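# Move foam block from desk to recessed shelf section

## Task

Pick up the small foam block that sits on the desk and set it down directly on a shelf board (not on top of any carton) belonging to the shelving section at the far end of the aisle that is set back deeper than the other sections; the robot must not tip over or be left leaning, or the task counts as failed.

## Robot and tools

ROBOT. A Hello Robot Stretch 4, a single-arm mobile manipulator about 1.6 m tall. It has an omni-wheel base (rim within 0.23 m of the base origin), a lift that rides up a vertical mast, a telescoping arm that reaches straight out, and a wrist with yaw, pitch and roll carrying a two-finger gripper. Brief disturbances may tug the held object or shove loose items.

FRAMES. Base frame: origin on the floor beneath the base centre, x ahead, y to the left, z up, in metres. hand_pose is reported in this frame and marks a point between the open fingertips; the printed value may be slightly wrong. The odometry frame equals the base frame as it was when the scene began; base_odometry is wheel-counted (slip looks like travel), heading in rad, positive leftward, within -3.142 to 3.142.

move. Performs one action and returns state plus images. blocking must always be false (true or missing is refused); the call returns in about half a second while motion continues. cameras picks images: head_camera, head_left_camera, head_right_camera, wrist_camera or all; omitted/null/["all"] gives all, [] gives none. An action contains base, joints, or both, optionally with speeds, pace, contact_limits; or else end_of_arm by itself. Motions begin together and may finish separately. A new move overrides only the joints (and base) it names.
- base: a relative offset from where the base last reported itself, one command: {"translate_m": d} straight ahead (+) or back, -2 to 2 m; {"strafe_m": d} sideways, left +, -2 to 2 m; {"rotate_rad": d} turn in place, counter-clockwise +, -3.2 to 3.2. translate_m and strafe_m may be combined for a straight diagonal; rotate_rad may not be combined.
- joints: absolute targets by name. lift_m 0 to 1.2 (m); arm_m 0 to 0.55 (m of extension); wrist_yaw_rad -1.134 to 4.276 (0 straight ahead, + leftward, 3.14 stowed backward, over 3.4 the arm may obstruct); wrist_pitch_rad -1.117 to 4.259 (0 horizontal, 1.57 pointing down); wrist_roll_rad -1.117 to 4.259 (0 fingers level, + clockwise viewed from behind); gripper_m -0.038 to 0.141, the fingertip gap in m, accurate to about 0.015; -0.02 or less squeezes fingers together. Done tolerances: ±0.004 for lift, arm, gripper; ±0.02 for wrist joints. Targets past a range are clipped and reported; other bad values are refused; unknown keys make the call invalid.
- pace: "slow", "default", "fast", "max". Base 0.1/0.3/0.4/0.6 m/s and 1/2/3/4 rad/s; lift 0.15/0.3/0.4/0.5 m/s; arm 0.1/0.4/0.6/0.7 m/s; wrist always 1.82 rad/s. With lift above 0.2 the base is slowed, down to 0.3 m/s and 1 rad/s at 1.2.
- speeds: per-joint top speed replacing pace (not gripper_m).
- contact_limits: 0 (gentlest) to 1, default 0.5, only for arm_m, lift_m, translate_m, strafe_m, rotate_rad, and only alongside that same command. Even at 0 the arm needs 15 to 40 N to stop; for a soft press use 0 and aim 1 to 3 mm past contact. A base limit persists until the next base action. When lifting a load, keep lift_m limit at least 0.15 (1 kg) or 0.3 (2 kg).
- end_of_arm: "enable_torque" re-powers wrist or gripper motors that shut off.

wait: seconds 0 to 10, plus cameras; returns state, ending early once motions rest. wait(0) shows the "earlier move" line.
stop: cameras only; brakes all your running motions (status "stopped") and re-brakes slack wheels; check the "stop:" line.
zoom_image: camera and region [x0, y0, x1, y1] in image pixels from top-left, at most 504 by 504, on that camera's latest image.
finished_scene: scene = current scene number; irreversible; the goal must then persist with no help.

RESULTS. "pictures" lists image order. "move" reads done or the worst status. base_status/joint_status: done, moving, off_target (resting short, perhaps still pushing), contact_stop (held back, goes slack), time_out (target dropped), limit_stop_at_own_body, limit_stop_at_tilt (lean above 6 degrees; lift, arm, wheels slack until it eases), torque_fault (motor limp until enable_torque). Any unrequested stop or refusal cancels the remaining move, wait and finished_scene calls of that reply. on_its_own describes unprompted behaviour; "held at" is a target. lidar_m: 12 distances, 30-degree sectors, first straight ahead, counting counter-clockwise (4th left, 7th behind, 10th right); "-" means nothing seen or closer than 0.25 m; sees tabletops, misses glass and thin legs. wrist_depth_mm: 7x7 grid of depths, 100 to 2000 mm, "-" for unknown or under ~200 mm. base_tilt in degrees (forward, right), about 3 degrees bias. turned_by_wheels vs turned_by_imu differing over 0.1 rad in one move suggests a bump or slip. motor_effort in percent with peak in brackets; servo_current in mA; at-rest current outside its range hints at contact or load.

GRIPPING. Command a gap more than 0.015 under the object's width; about 0.06 under resists tugs. Closing harder pulls the object toward the wrist. Confirm a grasp by a rise in gripper servo_current, not by status. Fingers jammed on a surface can spring open when lifting.

AVOID. Self-collision: gripper above the base with lift under ~0.2 (0.45 pointing down); tilted up with roll; wrist_yaw_rad + wrist_pitch_rad under about -1.1; with wrist stowed, tilting or rolling alone. Tipping: over 1 kg held with arm_m above 0.2 while driving, turning or stopping, especially fast; strong pushes or pulls with a raised gripper. Also avoid dropping objects, releasing moving ones, slamming, and hard collisions.

Each tool is called after "Request:" in YAML: its name, and indented under it one key for each argument.

## Session

Request:
move:
  blocking: false
  cameras: ["all"]

Scene clock: 0.00 s.
base_odometry: x=+0.000 y=+0.000 heading=+0.000
turned_by_wheels: +0.000
turned_by_imu: +0.000
base_tilt: forward=+0.4 right=+1.5
lidar_m: 0.98 0.98 1.13 1.93 1.07 1.58 2.71 2.70 1.20 0.99 0.99 1.15
base_status: not commanded
joint_positions: lift_m=+0.140 arm_m=+0.002 wrist_yaw_rad=+3.046 wrist_pitch_rad=+0.002 wrist_roll_rad=+0.000 gripper_m=+0.056
joint_status: not commanded
measured_speeds: all 0
motor_effort: lift_m=+20 arm_m=-4 wheel_0=+0 wheel_1=+0 wheel_2=+0
servo_current: wrist_yaw_rad=33 wrist_pitch_rad=33 wrist_roll_rad=26 gripper_m=46
hand_pose: x=-0.1056 y=+0.1144 z=+0.3181 quat_wxyz=(+0.048, -0.001, +0.000, +0.999) (m; base frame)
wrist_depth_mm: 136 139 - - - - - / 114 140 - - 1983 - - / 123 150 - - - - - / 137 192 - - 1983 - - / - - - - 1808 1808 - / 1118 1138 196 1008 1078 1205 - / 798 723 831 152 759 866 854
pictures: head_camera, head_left_camera, head_right_camera, wrist_camera

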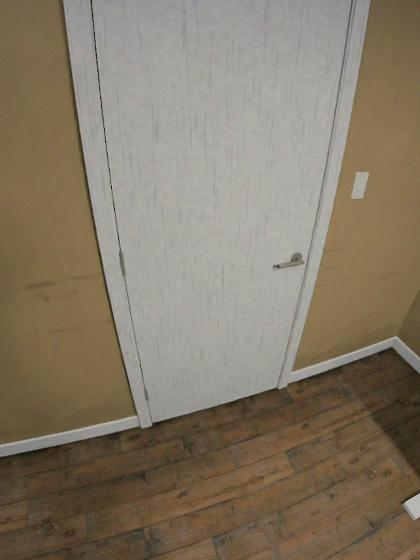

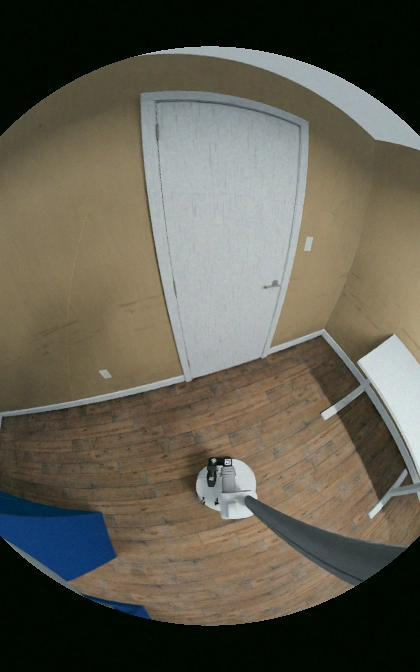

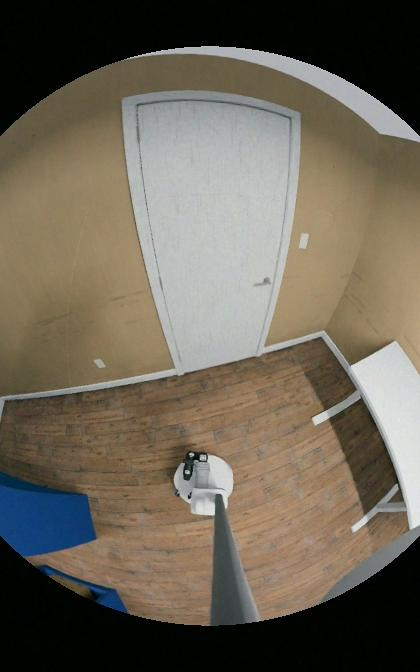

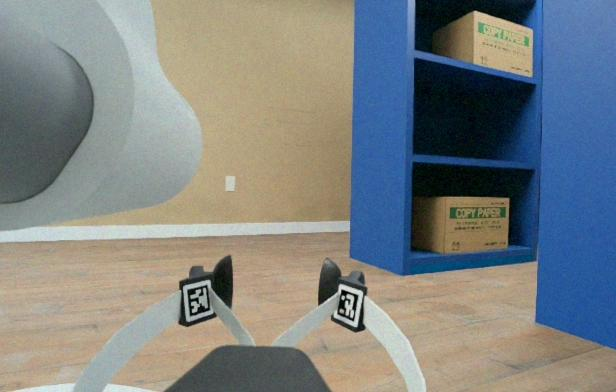

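Request:
move:
  blocking: false
  base: {"rotate_rad": -1.35}
  cameras: []

Request:
wait:
  seconds: 3
  cameras: ["head_camera", "head_left_camera", "head_right_camera", "wrist_camera"]

Scene clock: 4.53 s.
move: moving
base_odometry: x=+0.000 y=+0.000 heading=-0.261
turned_by_wheels: -0.261
turned_by_imu: -0.258
base_tilt: forward=+0.4 right=+1.4
lidar_m: 1.04 0.97 1.05 1.42 1.05 1.11 1.60 2.69 1.49 1.04 0.97 1.04
base_status: rotate_rad moving
joint_positions: lift_m=+0.140 arm_m=+0.002 wrist_yaw_rad=+3.046 wrist_pitch_rad=+0.002 wrist_roll_rad=+0.000 gripper_m=+0.056
joint_status: not commanded
measured_speeds: translate_m=+0.001 strafe_m=-0.001 rotate_rad=-0.990 lift_m=+0.000 arm_m=+0.000 wrist_yaw_rad=+0.000 wrist_pitch_rad=+0.000 wrist_roll_rad=+0.000
motor_effort: lift_m=+20(20) arm_m=-4(4) wheel_0=+6(7) wheel_1=+7(7) wheel_2=+7(8)
servo_current: wrist_yaw_rad=39(46) wrist_pitch_rad=39(52) wrist_roll_rad=26(33) gripper_m=39(52)
hand_pose: x=-0.1056 y=+0.1144 z=+0.3181 quat_wxyz=(+0.048, -0.001, +0.000, +0.999) (m; base frame)
wrist_depth_mm: 135 140 - - - - - / 113 140 - - - - - / 123 150 - - - - - / 137 192 - - - - - / 1983 - - 1921 1921 - - / 1118 1138 196 991 1098 1008 - / 798 715 831 153 750 866 798
pictures: none
No camera images: "cameras" was empty.

Scene clock: 5.97 s.
earlier move: done
base_odometry: x=+0.000 y=+0.000 heading=-1.350
turned_by_wheels: -1.089
turned_by_imu: -1.076
base_tilt: forward=+0.5 right=+1.4
lidar_m: 0.98 1.01 1.07 0.99 1.04 1.39 1.08 1.10 1.57 2.69 1.51 1.06
base_status: done
joint_positions: lift_m=+0.140 arm_m=+0.002 wrist_yaw_rad=+3.046 wrist_pitch_rad=+0.002 wrist_roll_rad=+0.000 gripper_m=+0.056
joint_status: not commanded
measured_speeds: all 0
motor_effort: lift_m=+20(20) arm_m=-4(4) wheel_0=+4(7) wheel_1=+0(9) wheel_2=+1(8)
servo_current: wrist_yaw_rad=33(46) wrist_pitch_rad=39(52) wrist_roll_rad=26(33) gripper_m=39(52)
hand_pose: x=-0.1056 y=+0.1144 z=+0.3181 quat_wxyz=(+0.048, -0.001, +0.000, +0.999) (m; base frame)
wrist_depth_mm: 136 140 - - - - - / 115 140 - - - - - / 121 153 - - - - - / 138 195 - - - - - / - - - - - - - / 1025 946 196 991 1078 1205 1042 / 788 723 831 152 750 854 854
wait: 1.43 of 3 s (the move ended)
pictures: head_camera, head_left_camera, head_right_camera, wrist_camera
camera_calibration:
wrist_camera: T_world_to_cam=[[0.142551, 0.98883, 0.0435186, -0.134676], [0.0286928, 0.0398208, -0.998795, 0.369213], [-0.989371, 0.143628, -0.0226958, 0.115958], [0, 0, 0, 1]] pos_world=[0.12333, 0.101815, 0.377261]

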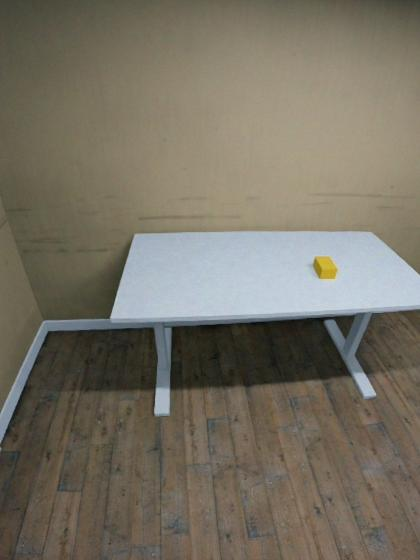

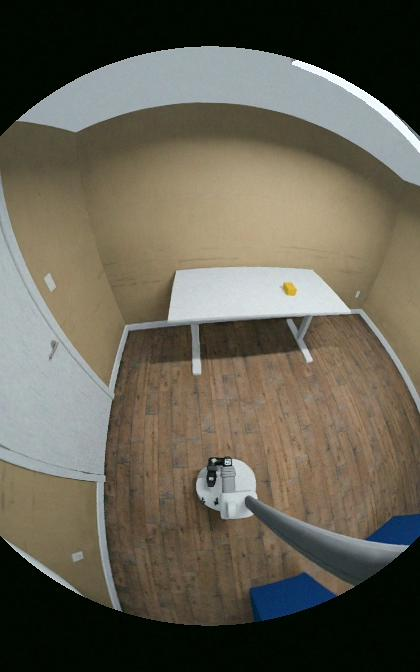

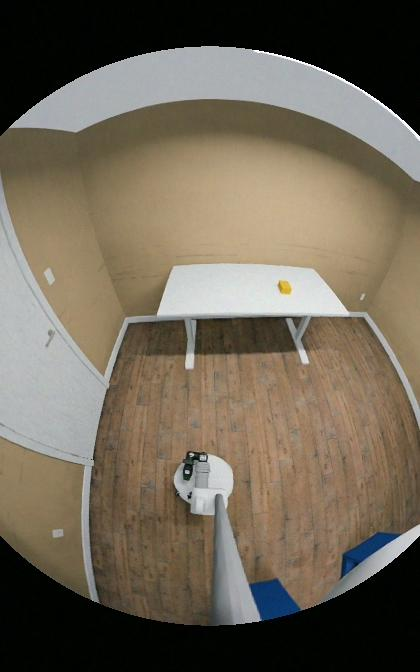

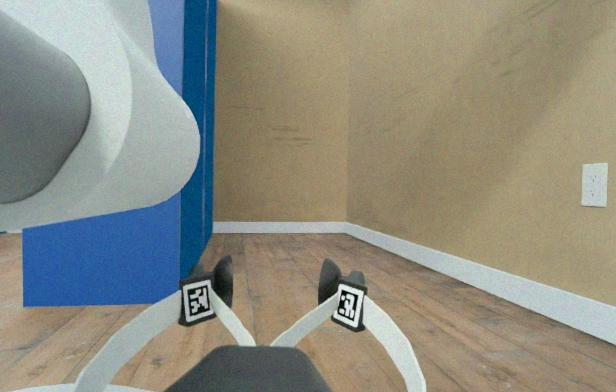

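Request:
zoom_image:
  camera: "head_camera"
  region: [270, 220, 380, 310]

Request:
move:
  blocking: false
  base: {"rotate_rad": 0.06}
  joints: {"lift_m": 0.8}
  cameras: []

Scaled by 4.582 from the camera's 420x560 image, which has a finer 1200x1600 frame.

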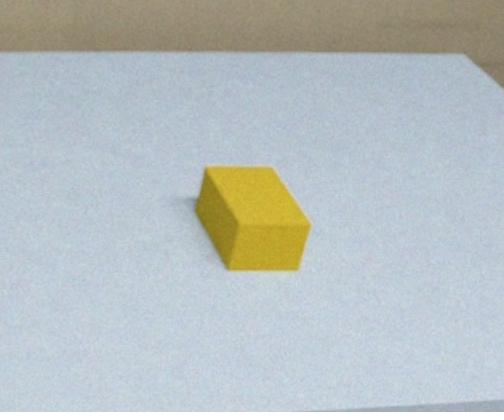

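Scene clock: 48.57 s.
move: moving
base_odometry: x=+0.000 y=+0.000 heading=-1.290
turned_by_wheels: +0.060
turned_by_imu: +0.058
base_tilt: forward=+0.2 right=+1.4
lidar_m: 0.99 1.06 1.05 0.99 1.06 1.47 1.06 1.09 1.55 2.68 1.41 1.03
base_status: rotate_rad moving
joint_positions: lift_m=+0.179 arm_m=+0.002 wrist_yaw_rad=+3.046 wrist_pitch_rad=+0.002 wrist_roll_rad=+0.000 gripper_m=+0.056
joint_status: lift_m moving
measured_speeds: translate_m=+0.000 strafe_m=+0.000 rotate_rad=+0.000 lift_m=+0.149 arm_m=+0.000 wrist_yaw_rad=+0.000 wrist_pitch_rad=+0.000 wrist_roll_rad=+0.000
motor_effort: lift_m=+26(27) arm_m=-4(4) wheel_0=-4(4) wheel_1=-1(5) wheel_2=-2(5)
servo_current: wrist_yaw_rad=26(46) wrist_pitch_rad=46(52) wrist_roll_rad=20(39) gripper_m=39(52)
hand_pose: x=-0.1056 y=+0.1144 z=+0.3570 quat_wxyz=(+0.048, -0.001, +0.000, +0.999) (m; base frame)
wrist_depth_mm: 136 140 - - - - - / 115 141 - - - - - / 124 152 - - - - - / 137 182 - - - - - / 1921 - - - - - - / 1118 173 196 1078 1182 1308 1098 / 878 741 904 152 809 878 931
pictures: none
No camera images: "cameras" was empty.

Request:
move:
  blocking: false
  base: {"strafe_m": -0.7, "translate_m": 0.1}
  joints: {"wrist_yaw_rad": 0.0, "wrist_pitch_rad": 0.5, "gripper_m": 0.12}
  cameras: []

Request:
wait:
  seconds: 4
  cameras: ["head_camera", "head_left_camera", "wrist_camera"]

Scene clock: 60.40 s.
earlier move: done
move: moving
base_odometry: x=-0.032 y=-0.014 heading=-1.290
turned_by_wheels: +0.000
turned_by_imu: -0.002
base_tilt: forward=+0.4 right=+1.3
lidar_m: 0.97 1.03 1.07 1.01 1.10 1.51 1.06 1.11 1.55 2.66 1.44 1.01
base_status: translate_m moving; strafe_m moving
joint_positions: lift_m=+0.800 arm_m=+0.002 wrist_yaw_rad=+2.446 wrist_pitch_rad=+0.480 wrist_roll_rad=+0.000 gripper_m=+0.076
joint_status: wrist_yaw_rad moving; wrist_pitch_rad moving; gripper_m moving; the others done
measured_speeds: translate_m=+0.018 strafe_m=-0.134 rotate_rad=-0.003 lift_m=+0.000 arm_m=+0.000 wrist_yaw_rad=-1.815 wrist_pitch_rad=+0.596 wrist_roll_rad=+0.000
motor_effort: lift_m=+24(24) arm_m=-4(4) wheel_0=+10(10) wheel_1=-6(8) wheel_2=-3(7)
servo_current: wrist_yaw_rad=98(111) wrist_pitch_rad=33(78) wrist_roll_rad=26(33) gripper_m=98(98)
hand_pose: x=+0.0328 y=+0.2310 z=+0.8446 quat_wxyz=(+0.331, -0.224, +0.081, +0.913) (m; base frame)
wrist_depth_mm: - - - - - - - / - - - - - - - / - - - - - - - / - - - - - - - / 1708 1708 1756 1708 - - - / 1366 1366 196 1397 192 - - / 1182 1138 1182 149 1182 1138 -
pictures: none
No camera images: "cameras" was empty.

Scene clock: 63.73 s.
earlier move: done
base_odometry: x=-0.645 y=-0.290 heading=-1.290
turned_by_wheels: +0.000
turned_by_imu: -0.003
base_tilt: forward=+0.3 right=+1.2
lidar_m: 0.88 0.91 1.29 1.68 1.77 1.23 1.19 1.26 2.08 2.00 2.07 0.90
base_status: done
joint_positions: lift_m=+0.800 arm_m=+0.002 wrist_yaw_rad=+0.003 wrist_pitch_rad=+0.500 wrist_roll_rad=+0.000 gripper_m=+0.120
joint_status: all done
measured_speeds: all 0
motor_effort: lift_m=+23(24) arm_m=-4(4) wheel_0=+0(10) wheel_1=+0(9) wheel_2=-1(7)
servo_current: wrist_yaw_rad=26(111) wrist_pitch_rad=33(78) wrist_roll_rad=26(39) gripper_m=46(117)
hand_pose: x=+0.4266 y=-0.0866 z=+0.8397 quat_wxyz=(+0.969, +0.000, +0.247, +0.002) (m; base frame)
wrist_depth_mm: - - - - - - - / - - - - - - - / - - - - - - - / - - - - 1205 - - / 1464 1537 1618 1618 1618 1661 1661 / 1281 220 1229 1366 195 1366 1366 / 1118 1098 1160 143 1098 1138 1160
wait: 3.33 of 4 s (the move ended)
pictures: head_camera, head_left_camera, wrist_camera
camera_calibration:
wrist_camera: T_world_to_cam=[[-0.0180236, -0.997967, 0.0611362, -0.152784], [-0.4984, -0.04404, -0.865828, 0.988864], [0.86676, -0.0460756, -0.496593, 0.272898], [0, 0, 0, 1]] pos_world=[0.25356, -0.0963503, 1.00105]

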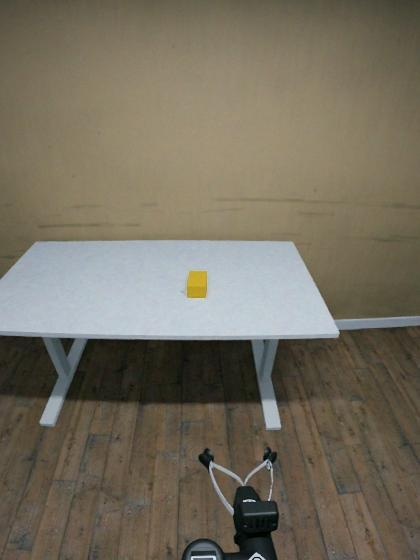

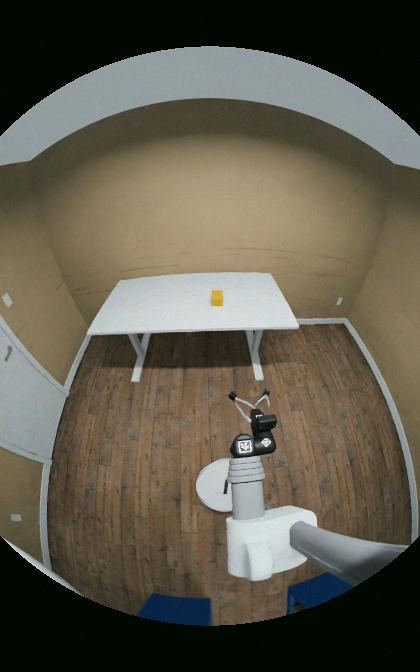

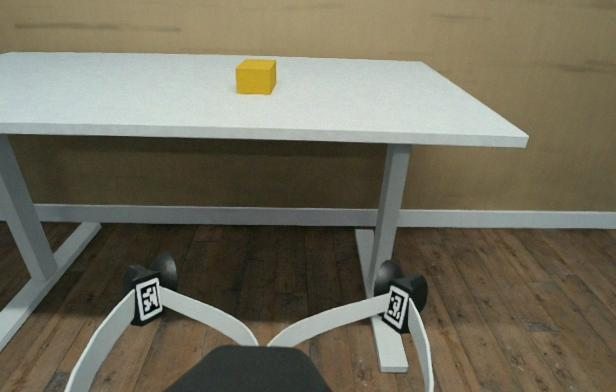

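Request:
zoom_image:
  camera: "wrist_camera"
  region: [200, 40, 310, 120]

Request:
zoom_image:
  camera: "head_camera"
  region: [150, 240, 250, 340]

Request:
move:
  blocking: false
  base: {"translate_m": 0.35}
  joints: {"lift_m": 0.86}
  cameras: []

Scaled by 4.582.

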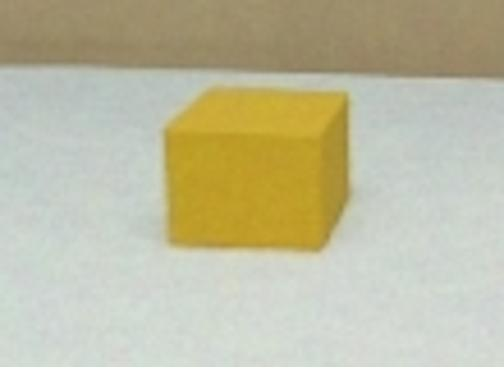

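Scaled by 5.040 from the camera's 420x560 image, which has a finer 1200x1600 frame.

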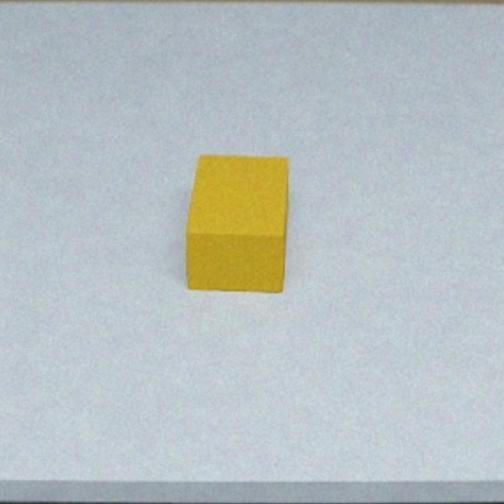

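Scene clock: 85.93 s.
move: moving
base_odometry: x=-0.636 y=-0.321 heading=-1.290
turned_by_wheels: +0.000
turned_by_imu: -0.001
base_tilt: forward=+0.3 right=+1.3
lidar_m: 0.84 0.90 1.22 1.67 1.78 1.24 1.23 1.29 2.11 2.00 2.08 0.89
base_status: translate_m moving
joint_positions: lift_m=+0.838 arm_m=+0.002 wrist_yaw_rad=+0.003 wrist_pitch_rad=+0.500 wrist_roll_rad=+0.000 gripper_m=+0.120
joint_status: lift_m moving
measured_speeds: translate_m=+0.125 strafe_m=+0.001 rotate_rad=-0.005 lift_m=+0.121 arm_m=+0.000 wrist_yaw_rad=+0.000 wrist_pitch_rad=+0.000 wrist_roll_rad=+0.000
motor_effort: lift_m=+23(27) arm_m=-4(4) wheel_0=+5(7) wheel_1=+7(7) wheel_2=-10(10)
servo_current: wrist_yaw_rad=46(46) wrist_pitch_rad=39(52) wrist_roll_rad=26(33) gripper_m=39(52)
hand_pose: x=+0.4266 y=-0.0866 z=+0.8777 quat_wxyz=(+0.969, +0.000, +0.247, +0.002) (m; base frame)
wrist_depth_mm: - - - - - - - / - - - - - - - / - - - - - - - / - - - - 1160 - - / 1576 1618 1661 1661 1576 1708 1756 / 1336 220 1255 1430 195 1430 1397 / 1160 1118 1182 143 1182 1182 1255
pictures: none
No camera images: "cameras" was empty.

Request:
move:
  blocking: false
  base: {"strafe_m": 0.094, "translate_m": 0.1}
  joints: {"wrist_pitch_rad": 0.35, "lift_m": 0.84}
  cameras: []

Request:
wait:
  seconds: 3
  cameras: ["head_camera", "wrist_camera"]

Scene clock: 110.67 s.
earlier move: done
move: moving
base_odometry: x=-0.519 y=-0.643 heading=-1.290
turned_by_wheels: +0.000
turned_by_imu: -0.001
base_tilt: forward=+0.3 right=+1.5
lidar_m: 0.49 0.53 0.77 1.66 1.74 1.61 1.56 1.62 2.13 2.01 0.72 0.55
base_status: translate_m moving; strafe_m moving
joint_positions: lift_m=+0.840 arm_m=+0.002 wrist_yaw_rad=+0.003 wrist_pitch_rad=+0.356 wrist_roll_rad=+0.000 gripper_m=+0.120
joint_status: lift_m moving; wrist_pitch_rad moving
measured_speeds: translate_m=+0.093 strafe_m=+0.090 rotate_rad=+0.003 lift_m=-0.006 arm_m=+0.000 wrist_yaw_rad=+0.000 wrist_pitch_rad=-0.001 wrist_roll_rad=+0.000
motor_effort: lift_m=+13(23) arm_m=-4(4) wheel_0=-5(6) wheel_1=+8(9) wheel_2=-8(9)
servo_current: wrist_yaw_rad=39(46) wrist_pitch_rad=33(91) wrist_roll_rad=26(33) gripper_m=46(52)
hand_pose: x=+0.4437 y=-0.0866 z=+0.9181 quat_wxyz=(+0.984, +0.000, +0.177, +0.002) (m; base frame)
wrist_depth_mm: - - - - - - - / - - - - - - - / - - - - - - - / - - 564 - - - - / - - - - - - - / - 186 171 - 192 - - / - 1229 - - - - -
pictures: none
No camera images: "cameras" was empty.

Scene clock: 112.07 s.
earlier move: done
base_odometry: x=-0.430 y=-0.696 heading=-1.290
turned_by_wheels: +0.000
turned_by_imu: +0.000
base_tilt: forward=+0.4 right=+1.4
lidar_m: 0.44 0.47 0.65 1.59 1.65 1.72 1.63 1.69 2.20 2.08 0.63 0.46
base_status: done
joint_positions: lift_m=+0.840 arm_m=+0.002 wrist_yaw_rad=+0.003 wrist_pitch_rad=+0.356 wrist_roll_rad=+0.000 gripper_m=+0.120
joint_status: all done
measured_speeds: all 0
motor_effort: lift_m=+14(23) arm_m=-4(4) wheel_0=-4(6) wheel_1=+1(11) wheel_2=-1(9)
servo_current: wrist_yaw_rad=39(46) wrist_pitch_rad=52(91) wrist_roll_rad=26(33) gripper_m=46(59)
hand_pose: x=+0.4437 y=-0.0866 z=+0.9181 quat_wxyz=(+0.984, +0.000, +0.177, +0.002) (m; base frame)
wrist_depth_mm: - - - - - - - / - - - - - - - / - - - - - - - / - - - 559 - - - / - - - 496 - - - / - 186 171 - 192 - - / - - - - - - -
wait: 1.40 of 3 s (the move ended)
pictures: head_camera, wrist_camera
camera_calibration:
wrist_camera: T_world_to_cam=[[-0.0267895, -0.997989, 0.0574509, -0.150007], [-0.369458, -0.0435174, -0.928228, 1.06543], [0.928861, -0.0460924, -0.367549, 0.150956], [0, 0, 0, 1]] pos_world=[0.249395, -0.0963827, 1.05306]

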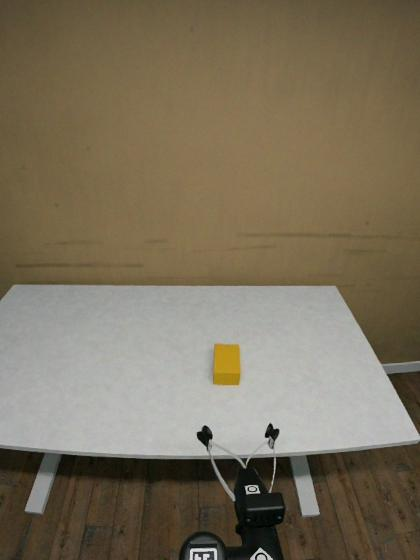

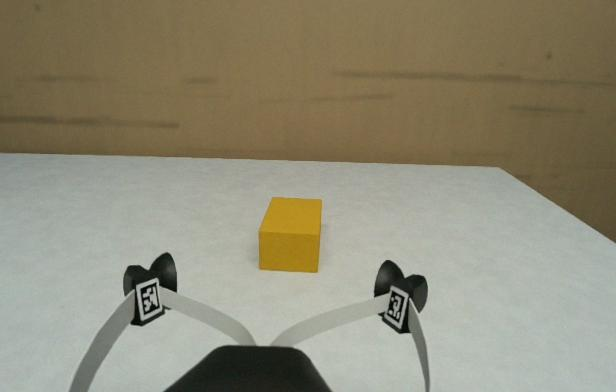

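Request:
move:
  blocking: false
  base: {"strafe_m": -0.006}
  joints: {"arm_m": 0.15, "lift_m": 0.722}
  cameras: []

Request:
wait:
  seconds: 3
  cameras: ["head_camera", "wrist_camera"]

Scene clock: 138.10 s.
move: moving
base_odometry: x=-0.436 y=-0.698 heading=-1.290
turned_by_wheels: +0.000
turned_by_imu: -0.001
base_tilt: forward=+0.3 right=+1.4
lidar_m: 0.43 0.45 0.64 1.58 1.68 1.70 1.63 1.69 2.19 2.06 0.65 0.45
base_status: strafe_m moving
joint_positions: lift_m=+0.801 arm_m=+0.054 wrist_yaw_rad=+0.003 wrist_pitch_rad=+0.356 wrist_roll_rad=+0.000 gripper_m=+0.120
joint_status: lift_m moving; arm_m moving
measured_speeds: translate_m=+0.000 strafe_m=+0.000 rotate_rad=+0.000 lift_m=-0.149 arm_m=+0.198 wrist_yaw_rad=+0.000 wrist_pitch_rad=+0.000 wrist_roll_rad=+0.000
motor_effort: lift_m=+12(15) arm_m=+8(9) wheel_0=-1(7) wheel_1=+1(8) wheel_2=+0(1)
servo_current: wrist_yaw_rad=33(46) wrist_pitch_rad=52(59) wrist_roll_rad=26(33) gripper_m=39(52)
hand_pose: x=+0.4960 y=-0.0866 z=+0.8789 quat_wxyz=(+0.984, +0.000, +0.177, +0.001) (m; base frame)
wrist_depth_mm: - - - - - - - / - - - - - - - / - - - - - - - / - - - 477 - - - / - - - 445 - - - / - 186 171 - 192 - - / - - - - - - -
pictures: none
No camera images: "cameras" was empty.

Scene clock: 139.13 s.
earlier move: done
base_odometry: x=-0.436 y=-0.698 heading=-1.290
turned_by_wheels: +0.000
turned_by_imu: +0.000
base_tilt: forward=+0.3 right=+1.4
lidar_m: 0.45 0.45 0.66 1.59 1.68 1.72 1.62 1.69 2.17 2.08 0.63 0.47
base_status: done
joint_positions: lift_m=+0.722 arm_m=+0.150 wrist_yaw_rad=+0.003 wrist_pitch_rad=+0.356 wrist_roll_rad=+0.000 gripper_m=+0.120
joint_status: all done
measured_speeds: all 0
motor_effort: lift_m=+14(15) arm_m=+6(9) wheel_0=+0(7) wheel_1=+1(8) wheel_2=+0(1)
servo_current: wrist_yaw_rad=46(46) wrist_pitch_rad=33(65) wrist_roll_rad=26(33) gripper_m=52(52)
hand_pose: x=+0.5913 y=-0.0866 z=+0.8002 quat_wxyz=(+0.984, +0.000, +0.177, +0.001) (m; base frame)
wrist_depth_mm: - - - - - - - / - - - - - - - / - - - 402 - - - / - - 312 309 - - - / - - - 320 - - - / - 186 171 - 192 - - / - - - - - - -
wait: 1.03 of 3 s (the move ended)
pictures: head_camera, wrist_camera
camera_calibration:
wrist_camera: T_world_to_cam=[[-0.0269329, -0.997985, 0.0574437, -0.139224], [-0.369242, -0.0434688, -0.928316, 1.0104], [0.928943, -0.0462129, -0.367327, -0.0296558], [0, 0, 0, 1]] pos_world=[0.396882, -0.0963926, 0.935078]

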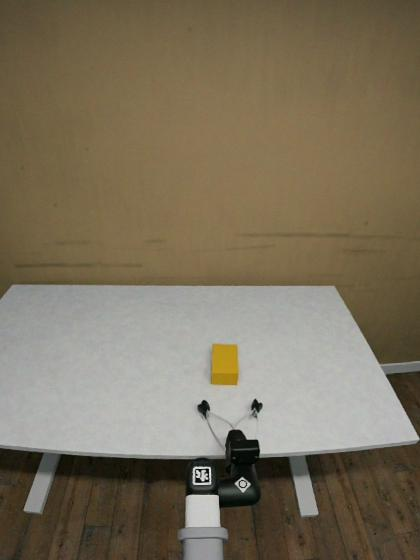

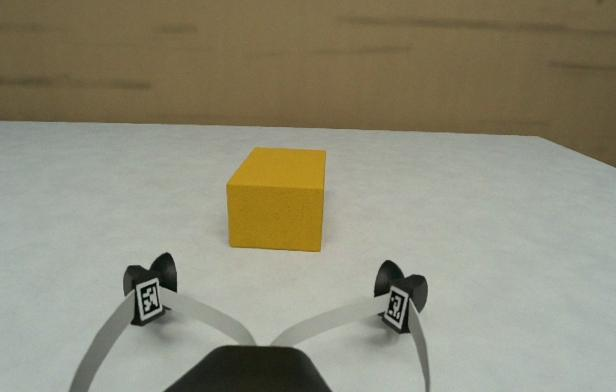

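Request:
move:
  blocking: false
  base: {"strafe_m": 0.006}
  joints: {"arm_m": 0.21}
  cameras: []

Request:
wait:
  seconds: 2
  cameras: ["wrist_camera"]

Scene clock: 156.33 s.
move: moving
base_odometry: x=-0.430 y=-0.696 heading=-1.290
turned_by_wheels: +0.000
turned_by_imu: -0.001
base_tilt: forward=+0.3 right=+1.4
lidar_m: 0.44 0.46 0.64 1.60 1.67 1.70 1.64 1.69 2.16 2.08 0.64 0.44
base_status: strafe_m moving
joint_positions: lift_m=+0.722 arm_m=+0.196 wrist_yaw_rad=+0.003 wrist_pitch_rad=+0.356 wrist_roll_rad=+0.000 gripper_m=+0.120
joint_status: arm_m moving
measured_speeds: translate_m=+0.000 strafe_m=+0.000 rotate_rad=+0.000 lift_m=+0.000 arm_m=+0.112 wrist_yaw_rad=+0.000 wrist_pitch_rad=+0.000 wrist_roll_rad=+0.000
motor_effort: lift_m=+14(14) arm_m=+6(9) wheel_0=-1(8) wheel_1=-1(8) wheel_2=+2(2)
servo_current: wrist_yaw_rad=26(46) wrist_pitch_rad=52(59) wrist_roll_rad=26(33) gripper_m=39(52)
hand_pose: x=+0.6374 y=-0.0866 z=+0.8002 quat_wxyz=(+0.984, +0.000, +0.177, +0.001) (m; base frame)
wrist_depth_mm: - - - - - - - / - - - - - - - / - - - - - - - / - - 279 285 - - - / - - 277 278 - - - / - 186 171 - 193 - - / - - - - - - -
pictures: none
No camera images: "cameras" was empty.

Scene clock: 156.90 s.
earlier move: done
base_odometry: x=-0.430 y=-0.696 heading=-1.290
turned_by_wheels: +0.000
turned_by_imu: +0.000
base_tilt: forward=+0.2 right=+1.3
lidar_m: 0.45 0.44 0.67 1.57 1.66 1.68 1.61 1.70 2.19 2.07 0.63 0.48
base_status: done
joint_positions: lift_m=+0.722 arm_m=+0.210 wrist_yaw_rad=+0.003 wrist_pitch_rad=+0.356 wrist_roll_rad=+0.000 gripper_m=+0.120
joint_status: all done
measured_speeds: all 0
motor_effort: lift_m=+14(14) arm_m=+6(9) wheel_0=-1(8) wheel_1=-1(8) wheel_2=+0(2)
servo_current: wrist_yaw_rad=33(46) wrist_pitch_rad=33(59) wrist_roll_rad=26(33) gripper_m=46(52)
hand_pose: x=+0.6513 y=-0.0866 z=+0.8002 quat_wxyz=(+0.984, +0.000, +0.177, +0.001) (m; base frame)
wrist_depth_mm: - - - - - - - / - - - - - - - / - - - - - - - / - - 278 282 - - - / - - 257 256 - - - / - 186 171 179 192 - - / - - - - - - -
wait: 0.57 of 2 s (the move ended)
pictures: wrist_camera
camera_calibration:
wrist_camera: T_world_to_cam=[[-0.0269652, -0.997985, 0.0574438, -0.137595], [-0.369243, -0.0434568, -0.928316, 1.03256], [0.928942, -0.046243, -0.367327, -0.085389], [0, 0, 0, 1]] pos_world=[0.456876, -0.0963951, 0.935078]

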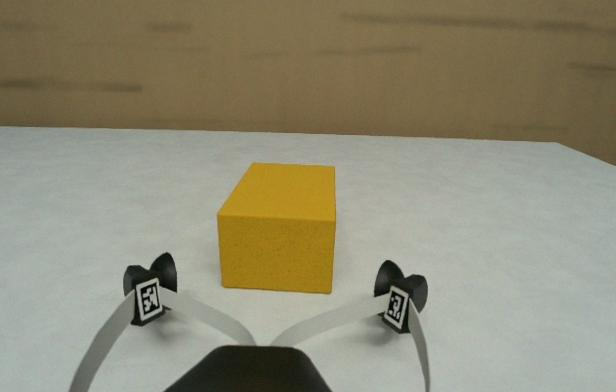

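Request:
move:
  blocking: false
  joints: {"arm_m": 0.303}
  cameras: []

Request:
wait:
  seconds: 2
  cameras: ["head_camera", "wrist_camera"]

Scene clock: 163.47 s.
move: moving
base_odometry: x=-0.430 y=-0.696 heading=-1.290
turned_by_wheels: +0.000
turned_by_imu: -0.001
base_tilt: forward=+0.3 right=+1.5
lidar_m: 0.44 0.46 0.64 1.59 1.67 1.71 1.63 1.70 2.17 2.07 0.65 0.45
base_status: not commanded
joint_positions: lift_m=+0.722 arm_m=+0.262 wrist_yaw_rad=+0.003 wrist_pitch_rad=+0.356 wrist_roll_rad=+0.000 gripper_m=+0.120
joint_status: arm_m moving
measured_speeds: translate_m=+0.000 strafe_m=+0.000 rotate_rad=+0.000 lift_m=+0.000 arm_m=+0.186 wrist_yaw_rad=+0.000 wrist_pitch_rad=+0.000 wrist_roll_rad=+0.000
motor_effort: lift_m=+14(14) arm_m=+6(10) wheel_0=-1(1) wheel_1=-1(1) wheel_2=+0(0)
servo_current: wrist_yaw_rad=33(39) wrist_pitch_rad=39(52) wrist_roll_rad=26(33) gripper_m=46(52)
hand_pose: x=+0.7033 y=-0.0866 z=+0.8002 quat_wxyz=(+0.984, +0.000, +0.177, +0.001) (m; base frame)
wrist_depth_mm: - - - - - - - / - - - - - - - / - - - - - - - / - - 258 279 - - - / - - 210 207 - - - / - 185 212 214 193 - - / - - - - - - -
pictures: none
No camera images: "cameras" was empty.

Scene clock: 164.20 s.
earlier move: done
base_odometry: x=-0.430 y=-0.696 heading=-1.290
turned_by_wheels: +0.000
turned_by_imu: +0.000
base_tilt: forward=+0.4 right=+1.3
lidar_m: 0.43 0.46 0.63 1.58 1.66 1.70 1.63 1.71 2.20 2.09 0.65 0.46
base_status: not commanded
joint_positions: lift_m=+0.722 arm_m=+0.303 wrist_yaw_rad=+0.003 wrist_pitch_rad=+0.356 wrist_roll_rad=+0.000 gripper_m=+0.120
joint_status: all done
measured_speeds: all 0
motor_effort: lift_m=+14(14) arm_m=+6(10) wheel_0=-1(1) wheel_1=-1(1) wheel_2=+0(0)
servo_current: wrist_yaw_rad=39(39) wrist_pitch_rad=39(59) wrist_roll_rad=26(33) gripper_m=52(52)
hand_pose: x=+0.7443 y=-0.0866 z=+0.8002 quat_wxyz=(+0.984, +0.000, +0.177, +0.001) (m; base frame)
wrist_depth_mm: - - - - - - - / - - - - - - - / - - - - - - - / - - - 262 - - - / - - 200 204 - - - / - 187 179 177 193 - - / - - 193 - - - -
wait: 0.73 of 2 s (the move ended)
pictures: head_camera, wrist_camera
camera_calibration:
wrist_camera: T_world_to_cam=[[-0.0269653, -0.997985, 0.0574438, -0.135087], [-0.369242, -0.0434569, -0.928317, 1.0669], [0.928942, -0.046243, -0.367326, -0.171789], [0, 0, 0, 1]] pos_world=[0.549883, -0.0963951, 0.935078]

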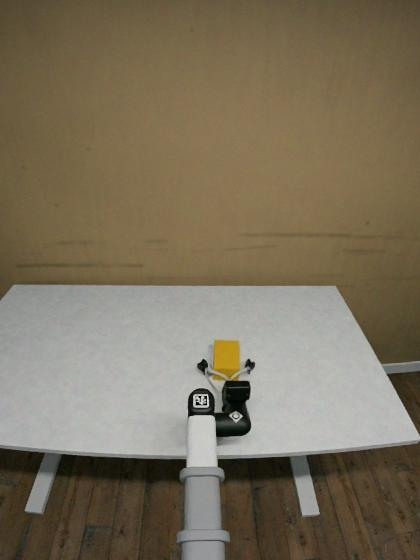

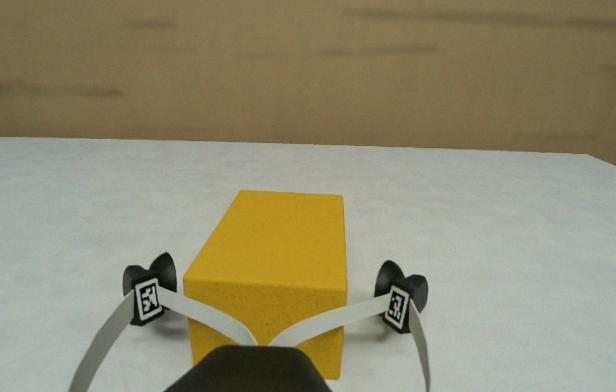

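Request:
move:
  blocking: false
  joints: {"gripper_m": 0.02}
  cameras: []

Request:
wait:
  seconds: 2
  cameras: ["wrist_camera"]

Scene clock: 168.70 s.
move: moving
base_odometry: x=-0.430 y=-0.696 heading=-1.290
turned_by_wheels: +0.000
turned_by_imu: -0.001
base_tilt: forward=+0.3 right=+1.4
lidar_m: 0.45 0.44 0.66 1.60 1.67 1.70 1.64 1.69 2.19 2.08 0.64 0.46
base_status: not commanded
joint_positions: lift_m=+0.722 arm_m=+0.303 wrist_yaw_rad=+0.003 wrist_pitch_rad=+0.356 wrist_roll_rad=+0.000 gripper_m=+0.105
joint_status: gripper_m moving
measured_speeds: all 0
motor_effort: lift_m=+14(14) arm_m=+6(6) wheel_0=-1(1) wheel_1=-1(1) wheel_2=+0(0)
servo_current: wrist_yaw_rad=33(39) wrist_pitch_rad=52(52) wrist_roll_rad=26(33) gripper_m=78(91)
hand_pose: x=+0.7443 y=-0.0866 z=+0.8002 quat_wxyz=(+0.984, +0.000, +0.177, +0.001) (m; base frame)
wrist_depth_mm: - - - - - - - / - - - - - - - / - - - - - - - / - - - 262 - - - / - - 201 204 - - - / - - 182 180 193 - - / - - 193 - - - -
pictures: none
No camera images: "cameras" was empty.

Scene clock: 170.03 s.
earlier move: done
base_odometry: x=-0.430 y=-0.696 heading=-1.290
turned_by_wheels: +0.000
turned_by_imu: +0.000
base_tilt: forward=+0.3 right=+1.2
lidar_m: 0.43 0.46 0.65 1.58 1.68 1.70 1.62 1.72 2.20 2.08 0.63 0.47
base_status: not commanded
joint_positions: lift_m=+0.722 arm_m=+0.303 wrist_yaw_rad=+0.003 wrist_pitch_rad=+0.356 wrist_roll_rad=+0.000 gripper_m=+0.021
joint_status: all done
measured_speeds: all 0
motor_effort: lift_m=+14(14) arm_m=+6(6) wheel_0=-1(1) wheel_1=-1(1) wheel_2=+0(0)
servo_current: wrist_yaw_rad=33(46) wrist_pitch_rad=46(59) wrist_roll_rad=26(33) gripper_m=117(280)
hand_pose: x=+0.7443 y=-0.0866 z=+0.8002 quat_wxyz=(+0.984, +0.000, +0.177, +0.001) (m; base frame)
wrist_depth_mm: - - - - - - - / - - - - - - - / - - - - - - - / - - - 246 - - - / - - 186 190 - - - / - 162 160 160 180 - - / - - 165 163 - - -
wait: 1.33 of 2 s (the move ended)
pictures: wrist_camera
camera_calibration:
wrist_camera: T_world_to_cam=[[-0.0269649, -0.997985, 0.0574436, -0.135087], [-0.369242, -0.0434569, -0.928317, 1.0669], [0.928942, -0.0462426, -0.367326, -0.17179], [0, 0, 0, 1]] pos_world=[0.549885, -0.096395, 0.935078]

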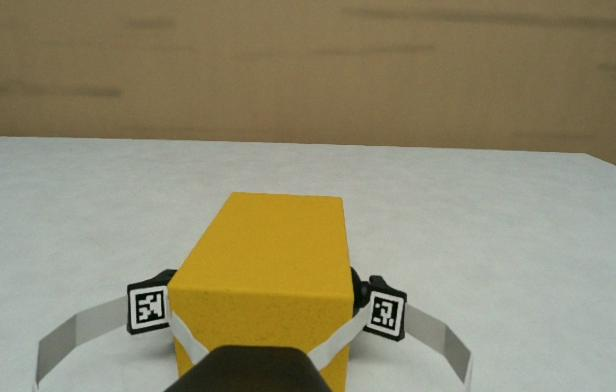

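Request:
move:
  blocking: false
  joints: {"lift_m": 0.82}
  pace: "slow"
  cameras: []

Request:
wait:
  seconds: 2
  cameras: ["wrist_camera"]

Request:
move:
  blocking: false
  joints: {"arm_m": 0.02}
  cameras: ["wrist_camera"]

Scene clock: 183.13 s.
move: moving
base_odometry: x=-0.430 y=-0.696 heading=-1.290
turned_by_wheels: +0.000
turned_by_imu: -0.001
base_tilt: forward=+0.5 right=+1.4
lidar_m: 0.43 0.46 0.64 1.57 1.69 1.69 1.62 1.70 2.14 2.07 0.64 0.46
base_status: not commanded
joint_positions: lift_m=+0.748 arm_m=+0.303 wrist_yaw_rad=+0.003 wrist_pitch_rad=+0.356 wrist_roll_rad=+0.000 gripper_m=+0.021
joint_status: lift_m moving
measured_speeds: translate_m=+0.000 strafe_m=+0.000 rotate_rad=+0.000 lift_m=+0.099 arm_m=+0.000 wrist_yaw_rad=+0.000 wrist_pitch_rad=+0.000 wrist_roll_rad=+0.000
motor_effort: lift_m=+26(26) arm_m=+6(6) wheel_0=-1(1) wheel_1=-1(1) wheel_2=+0(0)
servo_current: wrist_yaw_rad=33(52) wrist_pitch_rad=39(46) wrist_roll_rad=26(33) gripper_m=117(130)
hand_pose: x=+0.7443 y=-0.0866 z=+0.8255 quat_wxyz=(+0.984, +0.000, +0.177, +0.001) (m; base frame)
wrist_depth_mm: - - - - - - - / - - - - - - - / - - - - - - - / - - - 246 - - - / - - 185 189 - - - / - 162 159 160 181 - - / - - 165 164 - - -
pictures: none
No camera images: "cameras" was empty.

Scene clock: 184.33 s.
earlier move: done
base_odometry: x=-0.430 y=-0.696 heading=-1.290
turned_by_wheels: +0.000
turned_by_imu: +0.000
base_tilt: forward=+0.3 right=+1.4
lidar_m: 0.44 0.46 0.67 1.57 1.67 1.70 1.62 1.71 2.18 2.08 0.62 0.47
base_status: not commanded
joint_positions: lift_m=+0.820 arm_m=+0.303 wrist_yaw_rad=+0.003 wrist_pitch_rad=+0.356 wrist_roll_rad=+0.000 gripper_m=+0.021
joint_status: all done
measured_speeds: all 0
motor_effort: lift_m=+24(27) arm_m=+6(6) wheel_0=-1(1) wheel_1=-1(1) wheel_2=+0(0)
servo_current: wrist_yaw_rad=39(52) wrist_pitch_rad=39(59) wrist_roll_rad=26(33) gripper_m=124(130)
hand_pose: x=+0.7443 y=-0.0866 z=+0.8973 quat_wxyz=(+0.984, +0.000, +0.177, +0.001) (m; base frame)
wrist_depth_mm: - - - - - - - / - - - - - - - / - - - - - - - / - - - 246 - - - / - - 185 190 - - - / - 162 160 160 180 - - / - - 165 163 - - -
wait: 1.20 of 2 s (the move ended)
pictures: wrist_camera
camera_calibration:
wrist_camera: T_world_to_cam=[[-0.0269653, -0.997985, 0.0574438, -0.140666], [-0.369242, -0.0434568, -0.928317, 1.15706], [0.928942, -0.046243, -0.367326, -0.136116], [0, 0, 0, 1]] pos_world=[0.549887, -0.0963951, 1.0322]

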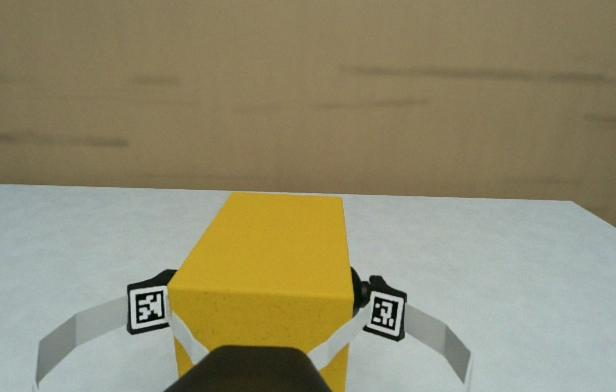

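Scene clock: 184.83 s.
move: moving
base_odometry: x=-0.430 y=-0.696 heading=-1.290
turned_by_wheels: +0.000
turned_by_imu: +0.000
base_tilt: forward=+0.4 right=+1.4
lidar_m: 0.44 0.46 0.66 1.58 1.66 1.70 1.61 1.70 2.19 2.09 0.63 0.44
base_status: not commanded
joint_positions: lift_m=+0.820 arm_m=+0.251 wrist_yaw_rad=+0.003 wrist_pitch_rad=+0.356 wrist_roll_rad=+0.000 gripper_m=+0.021
joint_status: arm_m moving
measured_speeds: translate_m=+0.000 strafe_m=+0.000 rotate_rad=+0.000 lift_m=+0.000 arm_m=-0.198 wrist_yaw_rad=+0.000 wrist_pitch_rad=+0.000 wrist_roll_rad=+0.000
motor_effort: lift_m=+24(24) arm_m=-8(8) wheel_0=-1(1) wheel_1=-1(1) wheel_2=+0(0)
servo_current: wrist_yaw_rad=46(46) wrist_pitch_rad=52(59) wrist_roll_rad=26(33) gripper_m=117(130)
hand_pose: x=+0.6922 y=-0.0866 z=+0.8973 quat_wxyz=(+0.984, +0.000, +0.177, +0.001) (m; base frame)
wrist_depth_mm: - - - - - - - / - - - - - - - / - - - - - - - / - - - 246 - - - / - - 185 189 - - - / - 162 159 160 181 - - / - - 165 163 - - -
pictures: wrist_camera
camera_calibration:
wrist_camera: T_world_to_cam=[[-0.0269652, -0.997985, 0.0574437, -0.142069], [-0.369242, -0.0434568, -0.928317, 1.13785], [0.928942, -0.0462429, -0.367326, -0.0877895], [0, 0, 0, 1]] pos_world=[0.497863, -0.0963951, 1.0322]

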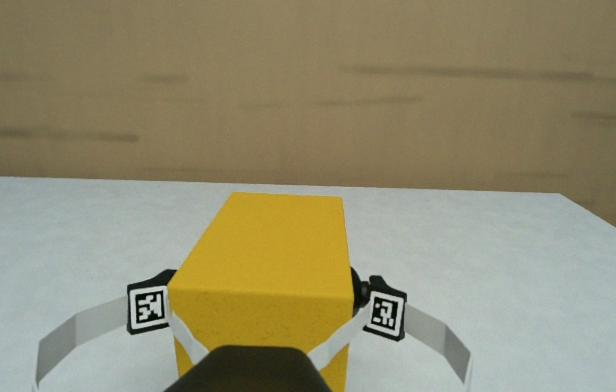

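Request:
move:
  blocking: false
  base: {"translate_m": -0.45}
  cameras: []

Request:
wait:
  seconds: 4
  cameras: []

Request:
move:
  blocking: false
  base: {"rotate_rad": -1.7}
  cameras: []

Request:
wait:
  seconds: 5
  cameras: ["head_camera", "head_left_camera", "head_right_camera", "wrist_camera"]

Scene clock: 195.50 s.
earlier move: done
move: moving
base_odometry: x=-0.439 y=-0.665 heading=-1.290
turned_by_wheels: +0.000
turned_by_imu: -0.001
base_tilt: forward=+0.3 right=+1.4
lidar_m: 0.47 0.50 0.67 1.58 1.68 1.70 1.61 1.66 2.21 2.08 0.68 0.47
base_status: translate_m moving
joint_positions: lift_m=+0.820 arm_m=+0.020 wrist_yaw_rad=+0.003 wrist_pitch_rad=+0.356 wrist_roll_rad=+0.000 gripper_m=+0.021
joint_status: all done
measured_speeds: translate_m=-0.124 strafe_m=+0.001 rotate_rad=+0.001 lift_m=+0.000 arm_m=+0.000 wrist_yaw_rad=+0.000 wrist_pitch_rad=+0.000 wrist_roll_rad=+0.000
motor_effort: lift_m=+24(24) arm_m=-6(6) wheel_0=-6(7) wheel_1=-5(6) wheel_2=+9(9)
servo_current: wrist_yaw_rad=39(46) wrist_pitch_rad=46(59) wrist_roll_rad=33(39) gripper_m=117(124)
hand_pose: x=+0.4617 y=-0.0866 z=+0.8973 quat_wxyz=(+0.984, +0.000, +0.177, +0.001) (m; base frame)
wrist_depth_mm: - - - - - - - / - - - - - - - / - - - - - - - / - - - 245 - - - / - - 186 190 - - - / - 162 159 160 180 - - / - - 165 163 - - -
pictures: none
No camera images: "cameras" was empty.

Scene clock: 198.23 s.
earlier move: done
base_odometry: x=-0.554 y=-0.264 heading=-1.291
turned_by_wheels: +0.000
turned_by_imu: +0.000
base_tilt: forward=+0.3 right=+1.4
lidar_m: 0.87 0.92 1.66 1.59 1.69 1.23 1.17 1.30 2.19 2.08 2.16 0.92
base_status: done
joint_positions: lift_m=+0.820 arm_m=+0.020 wrist_yaw_rad=+0.003 wrist_pitch_rad=+0.356 wrist_roll_rad=+0.000 gripper_m=+0.021
joint_status: all done
measured_speeds: all 0
motor_effort: lift_m=+24(24) arm_m=-6(6) wheel_0=-2(7) wheel_1=-2(7) wheel_2=+0(10)
servo_current: wrist_yaw_rad=39(46) wrist_pitch_rad=46(65) wrist_roll_rad=33(39) gripper_m=124(130)
hand_pose: x=+0.4617 y=-0.0866 z=+0.8974 quat_wxyz=(+0.984, +0.000, +0.177, +0.001) (m; base frame)
wrist_depth_mm: - - - - - - - / - - - - - - - / - - - - - - - / - - - 245 - - - / - - 185 190 1138 - - / 1537 173 159 160 182 1618 1618 / 1229 1255 165 164 1281 1255 1366
wait: 2.73 of 4 s (the move ended)
pictures: none
No camera images: "cameras" was empty.

Scene clock: 198.73 s.
move: moving
base_odometry: x=-0.554 y=-0.264 heading=-1.551
turned_by_wheels: -0.261
turned_by_imu: -0.257
base_tilt: forward=+0.3 right=+1.5
lidar_m: 0.86 0.87 1.06 1.60 1.59 1.90 1.14 1.27 1.36 2.07 2.10 1.03
base_status: rotate_rad moving
joint_positions: lift_m=+0.820 arm_m=+0.020 wrist_yaw_rad=+0.003 wrist_pitch_rad=+0.356 wrist_roll_rad=+0.000 gripper_m=+0.021
joint_status: not commanded
measured_speeds: translate_m=+0.003 strafe_m=-0.001 rotate_rad=-0.991 lift_m=+0.000 arm_m=+0.000 wrist_yaw_rad=+0.000 wrist_pitch_rad=+0.000 wrist_roll_rad=+0.000
motor_effort: lift_m=+24(24) arm_m=-6(6) wheel_0=+7(7) wheel_1=+8(8) wheel_2=+7(8)
servo_current: wrist_yaw_rad=39(46) wrist_pitch_rad=52(52) wrist_roll_rad=26(33) gripper_m=111(124)
hand_pose: x=+0.4617 y=-0.0866 z=+0.8974 quat_wxyz=(+0.984, +0.000, +0.177, +0.001) (m; base frame)
wrist_depth_mm: - - - - - - - / - - - - - - - / - - - - - - - / - - - 246 - - - / - - 185 190 - 1983 - / 1464 172 160 160 182 1708 1661 / 1229 1255 165 163 1336 1229 1366
pictures: none
No camera images: "cameras" was empty.

Scene clock: 200.47 s.
earlier move: done
base_odometry: x=-0.554 y=-0.264 heading=-2.990
turned_by_wheels: -1.439
turned_by_imu: -1.421
base_tilt: forward=+0.5 right=+1.4
lidar_m: 2.10 2.11 0.95 0.86 0.93 1.19 1.55 1.65 1.26 1.15 1.28 1.48
base_status: done
joint_positions: lift_m=+0.820 arm_m=+0.020 wrist_yaw_rad=+0.003 wrist_pitch_rad=+0.356 wrist_roll_rad=+0.000 gripper_m=+0.021
joint_status: not commanded
measured_speeds: all 0
motor_effort: lift_m=+24(24) arm_m=-6(6) wheel_0=+3(7) wheel_1=+2(9) wheel_2=-1(8)
servo_current: wrist_yaw_rad=33(46) wrist_pitch_rad=46(65) wrist_roll_rad=33(33) gripper_m=130(130)
hand_pose: x=+0.4617 y=-0.0866 z=+0.8974 quat_wxyz=(+0.984, +0.000, +0.177, +0.001) (m; base frame)
wrist_depth_mm: - - - - - - - / - - - - - - - / - - - - - - - / - - - 264 - - - / 1921 1863 187 190 - - - / 1537 174 159 160 182 1708 1661 / 1229 1308 165 163 1308 1255 1366
wait: 1.73 of 5 s (the move ended)
pictures: head_camera, head_left_camera, head_right_camera, wrist_camera
camera_calibration:
wrist_camera: T_world_to_cam=[[-0.0269695, -0.997984, 0.0574439, -0.148287], [-0.369242, -0.0434554, -0.928317, 1.05277], [0.928942, -0.0462469, -0.367326, 0.126373], [0, 0, 0, 1]] pos_world=[0.267333, -0.0963954, 1.03224]

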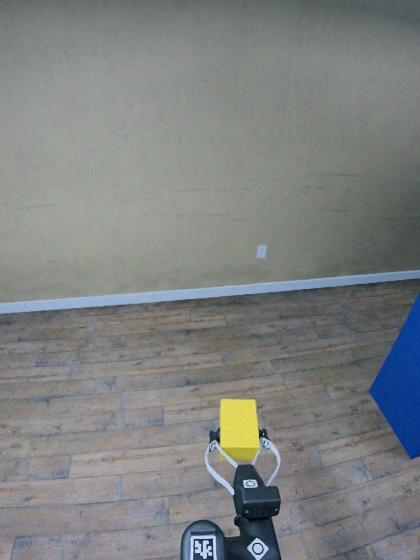

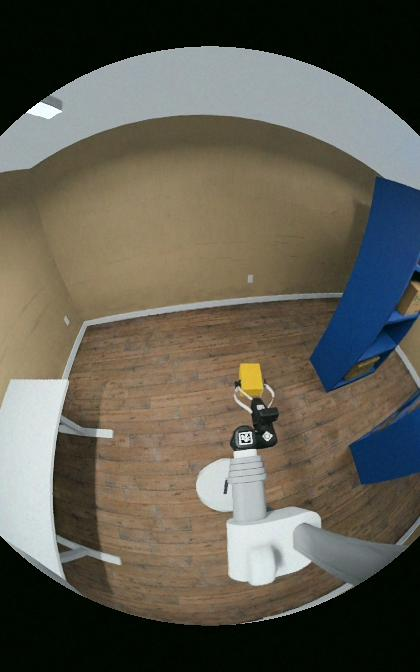

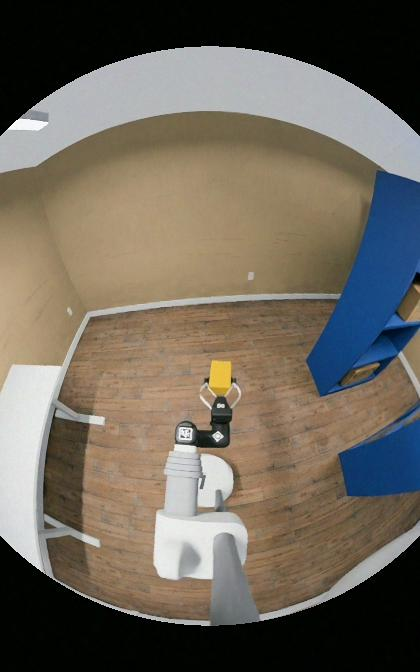

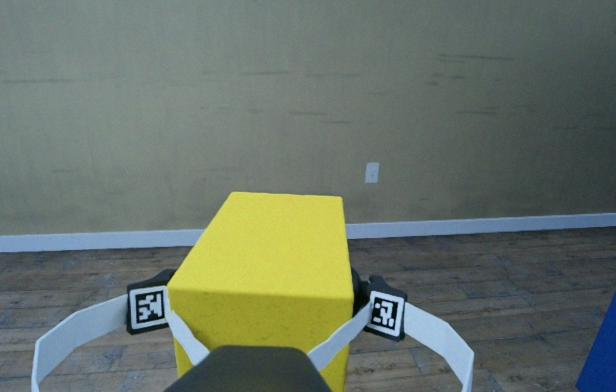

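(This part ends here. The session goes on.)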